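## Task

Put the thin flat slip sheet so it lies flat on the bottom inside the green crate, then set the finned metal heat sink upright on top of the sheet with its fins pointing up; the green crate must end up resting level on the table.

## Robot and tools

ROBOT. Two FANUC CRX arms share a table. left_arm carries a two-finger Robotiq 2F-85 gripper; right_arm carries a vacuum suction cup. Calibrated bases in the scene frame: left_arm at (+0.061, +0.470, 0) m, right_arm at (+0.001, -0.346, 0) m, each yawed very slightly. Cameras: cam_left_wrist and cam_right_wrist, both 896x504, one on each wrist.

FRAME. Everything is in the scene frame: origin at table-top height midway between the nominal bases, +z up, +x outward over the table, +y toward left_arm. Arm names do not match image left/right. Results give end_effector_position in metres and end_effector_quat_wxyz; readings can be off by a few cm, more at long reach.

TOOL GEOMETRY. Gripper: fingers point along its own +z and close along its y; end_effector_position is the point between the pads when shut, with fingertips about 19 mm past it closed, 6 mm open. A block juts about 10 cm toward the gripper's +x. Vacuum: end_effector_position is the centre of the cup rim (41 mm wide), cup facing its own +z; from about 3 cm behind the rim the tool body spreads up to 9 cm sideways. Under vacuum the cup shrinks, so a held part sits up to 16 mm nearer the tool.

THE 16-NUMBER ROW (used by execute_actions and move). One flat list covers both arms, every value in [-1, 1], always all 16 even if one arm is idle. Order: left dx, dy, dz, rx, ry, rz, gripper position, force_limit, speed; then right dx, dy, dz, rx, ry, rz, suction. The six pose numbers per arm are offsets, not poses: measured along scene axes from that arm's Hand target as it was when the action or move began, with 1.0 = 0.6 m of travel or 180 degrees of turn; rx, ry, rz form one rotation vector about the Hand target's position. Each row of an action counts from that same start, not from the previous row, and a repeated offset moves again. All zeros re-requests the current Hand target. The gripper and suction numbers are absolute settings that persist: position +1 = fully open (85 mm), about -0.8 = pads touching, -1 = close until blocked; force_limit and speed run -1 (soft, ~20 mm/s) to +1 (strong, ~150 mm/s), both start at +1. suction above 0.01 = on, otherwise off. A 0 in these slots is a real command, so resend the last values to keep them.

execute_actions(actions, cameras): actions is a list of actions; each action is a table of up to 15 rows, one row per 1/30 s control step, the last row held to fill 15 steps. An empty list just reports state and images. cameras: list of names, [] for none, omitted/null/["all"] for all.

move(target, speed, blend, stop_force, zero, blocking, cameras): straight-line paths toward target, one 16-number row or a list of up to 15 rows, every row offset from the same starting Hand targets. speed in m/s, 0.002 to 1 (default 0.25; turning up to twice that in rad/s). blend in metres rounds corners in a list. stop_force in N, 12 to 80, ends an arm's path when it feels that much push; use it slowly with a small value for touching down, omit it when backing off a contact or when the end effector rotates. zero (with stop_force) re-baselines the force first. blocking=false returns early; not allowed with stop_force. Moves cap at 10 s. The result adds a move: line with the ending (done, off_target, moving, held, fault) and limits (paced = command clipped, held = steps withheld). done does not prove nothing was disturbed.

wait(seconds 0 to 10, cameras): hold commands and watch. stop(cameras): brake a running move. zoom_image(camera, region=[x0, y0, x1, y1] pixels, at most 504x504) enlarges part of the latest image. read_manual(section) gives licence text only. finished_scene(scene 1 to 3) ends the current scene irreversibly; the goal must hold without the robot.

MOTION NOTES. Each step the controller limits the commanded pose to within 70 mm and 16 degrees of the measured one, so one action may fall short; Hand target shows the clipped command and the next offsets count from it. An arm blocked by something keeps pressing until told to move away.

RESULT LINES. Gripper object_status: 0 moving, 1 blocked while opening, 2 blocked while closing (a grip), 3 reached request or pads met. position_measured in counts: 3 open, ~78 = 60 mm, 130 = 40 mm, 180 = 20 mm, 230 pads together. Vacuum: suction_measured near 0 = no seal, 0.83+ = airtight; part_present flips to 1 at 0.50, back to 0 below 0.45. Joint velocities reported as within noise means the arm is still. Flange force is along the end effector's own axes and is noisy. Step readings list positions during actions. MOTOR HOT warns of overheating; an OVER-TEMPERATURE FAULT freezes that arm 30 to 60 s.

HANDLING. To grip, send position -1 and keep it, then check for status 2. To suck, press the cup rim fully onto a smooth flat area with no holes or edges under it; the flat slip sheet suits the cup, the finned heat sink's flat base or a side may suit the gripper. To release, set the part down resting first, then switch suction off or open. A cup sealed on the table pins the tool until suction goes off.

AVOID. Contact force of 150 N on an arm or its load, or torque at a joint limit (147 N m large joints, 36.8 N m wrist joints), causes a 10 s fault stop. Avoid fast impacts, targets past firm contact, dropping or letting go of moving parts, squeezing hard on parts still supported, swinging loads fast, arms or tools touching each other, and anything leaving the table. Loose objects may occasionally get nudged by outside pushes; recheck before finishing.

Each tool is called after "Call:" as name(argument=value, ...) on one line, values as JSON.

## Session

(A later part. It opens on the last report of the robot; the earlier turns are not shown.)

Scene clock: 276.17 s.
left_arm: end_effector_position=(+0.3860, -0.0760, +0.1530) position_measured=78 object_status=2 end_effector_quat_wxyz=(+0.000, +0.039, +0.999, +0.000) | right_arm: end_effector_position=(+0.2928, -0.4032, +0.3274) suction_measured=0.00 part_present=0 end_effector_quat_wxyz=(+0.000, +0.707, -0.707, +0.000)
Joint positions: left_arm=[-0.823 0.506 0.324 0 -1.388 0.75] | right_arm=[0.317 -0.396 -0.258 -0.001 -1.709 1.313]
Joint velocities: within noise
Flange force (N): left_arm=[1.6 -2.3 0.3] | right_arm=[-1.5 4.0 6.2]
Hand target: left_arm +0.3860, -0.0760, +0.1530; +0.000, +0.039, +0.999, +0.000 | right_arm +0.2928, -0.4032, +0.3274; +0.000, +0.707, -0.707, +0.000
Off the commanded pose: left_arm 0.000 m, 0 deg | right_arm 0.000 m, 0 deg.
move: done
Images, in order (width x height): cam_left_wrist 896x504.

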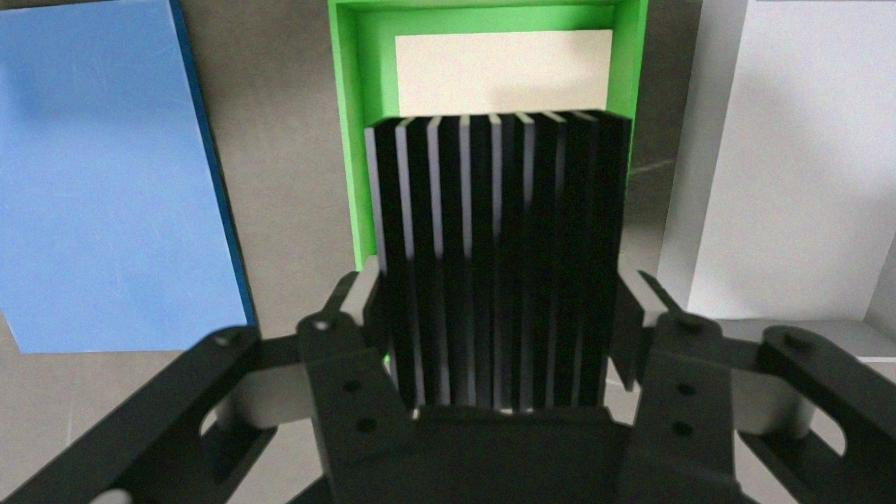

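Call:
move(target=[0,0,-0.17,0,0,0,-1,-0.7,-1,0,0,0,0,0,0,0], speed=0.15, cameras=["cam_left_wrist"])

Call:
move(target=[0,0,-0.07,0,0,0,-1,-0.7,-1,0,0,0,0,0,0,0], speed=0.02, stop_force=12, cameras=["cam_left_wrist"])

Scene clock: 293.00 s.
left_arm: end_effector_position=(+0.3859, -0.0760, +0.0511) position_measured=78 object_status=2 end_effector_quat_wxyz=(+0.000, +0.039, +0.999, +0.000) | right_arm: end_effector_position=(+0.2928, -0.4032, +0.3274) suction_measured=0.00 part_present=0 end_effector_quat_wxyz=(+0.000, +0.707, -0.707, +0.000)
Joint positions: left_arm=[-0.823 0.579 0.187 0 -1.178 0.75] | right_arm=[0.317 -0.396 -0.258 -0.001 -1.709 1.313]
Joint velocities: within noise
Flange force (N): left_arm=[1.3 -3.1 2.7] | right_arm=[-2.1 4.1 6.0]
Hand target: left_arm +0.3860, -0.0760, +0.0510; +0.000, +0.039, +0.999, +0.000 | right_arm +0.2928, -0.4032, +0.3274; +0.000, +0.707, -0.707, +0.000
Off the commanded pose: left_arm 0.000 m, 0 deg | right_arm 0.000 m, 0 deg.
move: done
Images, in order (width x height): cam_left_wrist 896x504.

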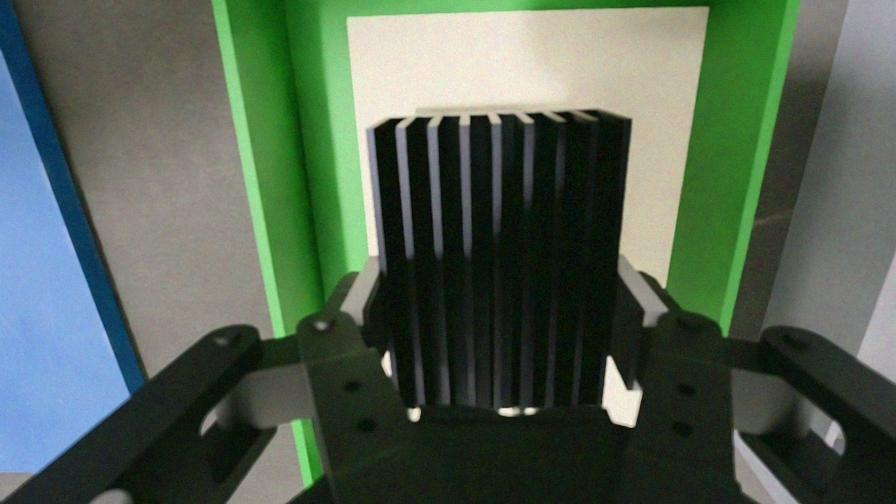

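Scene clock: 294.73 s.
left_arm: end_effector_position=(+0.3861, -0.0761, +0.0291) position_measured=78 object_status=2 end_effector_quat_wxyz=(+0.000, +0.039, +0.999, +0.000) | right_arm: end_effector_position=(+0.2928, -0.4032, +0.3274) suction_measured=0.00 part_present=0 end_effector_quat_wxyz=(+0.000, +0.707, -0.707, +0.000)
Joint positions: left_arm=[-0.823 0.601 0.165 0 -1.134 0.75] | right_arm=[0.317 -0.396 -0.258 -0.001 -1.709 1.313]
Joint velocities: within noise
Flange force (N): left_arm=[2.7 0.9 -24.9] | right_arm=[-1.8 4.1 6.0]
Hand target: left_arm +0.3860, -0.0761, +0.0291; +0.000, +0.039, +0.999, +0.000 (not the last commanded pose) | right_arm +0.2928, -0.4032, +0.3274; +0.000, +0.707, -0.707, +0.000
Off the commanded pose: left_arm 0.020 m, 0 deg | right_arm 0.000 m, 0 deg.
move: contact (left_arm)
Images, in order (width x height): cam_left_wrist 896x504.

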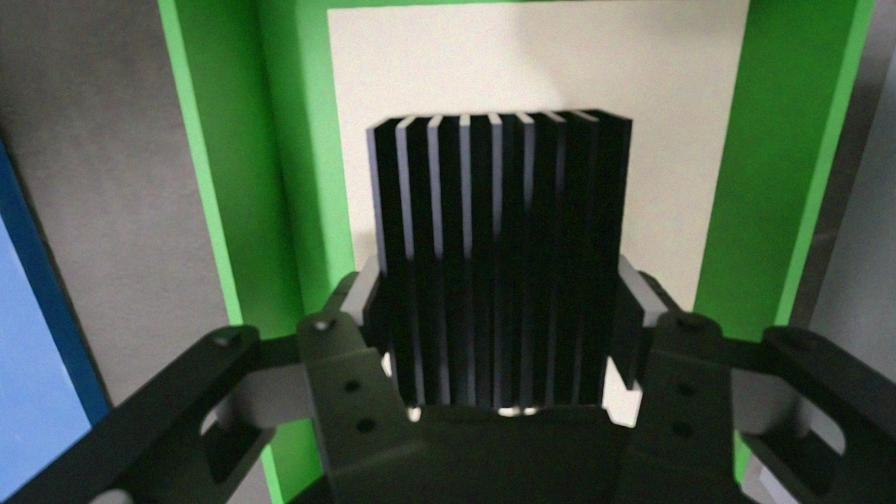

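Same contact height; on the floor. Release.

Call:
execute_actions(actions=[[[0,0,0,0,0,0,0.65,-0.8,-1,0,0,0,0,0,0,0]],[[0,0,0,0,0,0,0.65,-0.8,-1,0,0,0,0,0,0,0]]], cameras=[])

Call:
move(target=[0,0,0.25,0,0,0,0.65,-0.8,-1,0,0,0,0,0,0,0], speed=0.1, cameras=["cam_left_wrist"])

Scene clock: 301.97 s.
left_arm: end_effector_position=(+0.3860, -0.0761, +0.0291) position_measured=47 object_status=3 end_effector_quat_wxyz=(+0.000, +0.039, +0.999, +0.000) | right_arm: end_effector_position=(+0.2928, -0.4032, +0.3274) suction_measured=0.00 part_present=0 end_effector_quat_wxyz=(+0.000, +0.707, -0.707, +0.000)
Joint positions: left_arm=[-0.823 0.601 0.165 0 -1.134 0.75] | right_arm=[0.317 -0.396 -0.258 -0.001 -1.709 1.313]
Joint velocities: within noise
Flange force (N): left_arm=[2.9 -1.0 -1.1] | right_arm=[-1.9 4.3 6.0]
Flange force at the end of the 1st action (N): left_arm=[2.5 -0.9 -1.4] | right_arm=[-1.4 4.0 5.9]
Hand target: left_arm +0.3860, -0.0761, +0.0291; +0.000, +0.039, +0.999, +0.000 | right_arm +0.2928, -0.4032, +0.3274; +0.000, +0.707, -0.707, +0.000
Off the commanded pose: left_arm 0.000 m, 0 deg | right_arm 0.000 m, 0 deg.
Step readings (end_effector_position of left_arm | right_arm; steps 1 to 15: 1st action; 16 to 30: 2nd action):
0: (+0.3860, -0.0761, +0.0291) | (+0.2928, -0.4032, +0.3274)
1: (+0.3860, -0.0761, +0.0291) | (+0.2928, -0.4032, +0.3274)
2: (+0.3860, -0.0761, +0.0291) | (+0.2928, -0.4032, +0.3274)
4: (+0.3860, -0.0759, +0.0287) | (+0.2928, -0.4032, +0.3274)
8: (+0.3860, -0.0759, +0.0287) | (+0.2928, -0.4032, +0.3274)
15: (+0.3860, -0.0761, +0.0290) | (+0.2928, -0.4032, +0.3274)
16: (+0.3860, -0.0761, +0.0291) | (+0.2928, -0.4032, +0.3274)
17: (+0.3860, -0.0761, +0.0291) | (+0.2928, -0.4032, +0.3274)
19: (+0.3860, -0.0761, +0.0291) | (+0.2928, -0.4032, +0.3274)
23: (+0.3860, -0.0761, +0.0291) | (+0.2928, -0.4032, +0.3274)
30: (+0.3860, -0.0761, +0.0291) | (+0.2928, -0.4032, +0.3274)
No camera images: "cameras" was empty.

Scene clock: 303.90 s.
left_arm: end_effector_position=(+0.3860, -0.0761, +0.1790) position_measured=47 object_status=3 end_effector_quat_wxyz=(+0.000, +0.039, +0.999, +0.000) | right_arm: end_effector_position=(+0.2928, -0.4032, +0.3274) suction_measured=0.00 part_present=0 end_effector_quat_wxyz=(+0.000, +0.707, -0.707, +0.000)
Joint positions: left_arm=[-0.823 0.496 0.37 0 -1.444 0.75] | right_arm=[0.317 -0.396 -0.258 -0.001 -1.709 1.313]
Joint velocities: within noise
Flange force (N): left_arm=[1.9 -2.1 -1.4] | right_arm=[-1.6 4.0 5.8]
Hand target: left_arm +0.3860, -0.0761, +0.1791; +0.000, +0.039, +0.999, +0.000 | right_arm +0.2928, -0.4032, +0.3274; +0.000, +0.707, -0.707, +0.000
Off the commanded pose: left_arm 0.000 m, 0 deg | right_arm 0.000 m, 0 deg.
move: done
Images, in order (width x height): cam_left_wrist 896x504.

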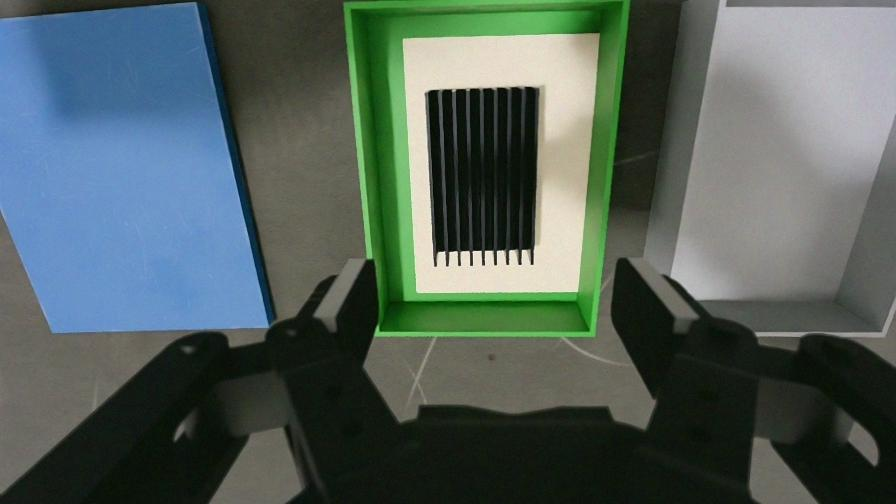

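Call:
finished_scene(scene=3)

The scene is finished: the task was done.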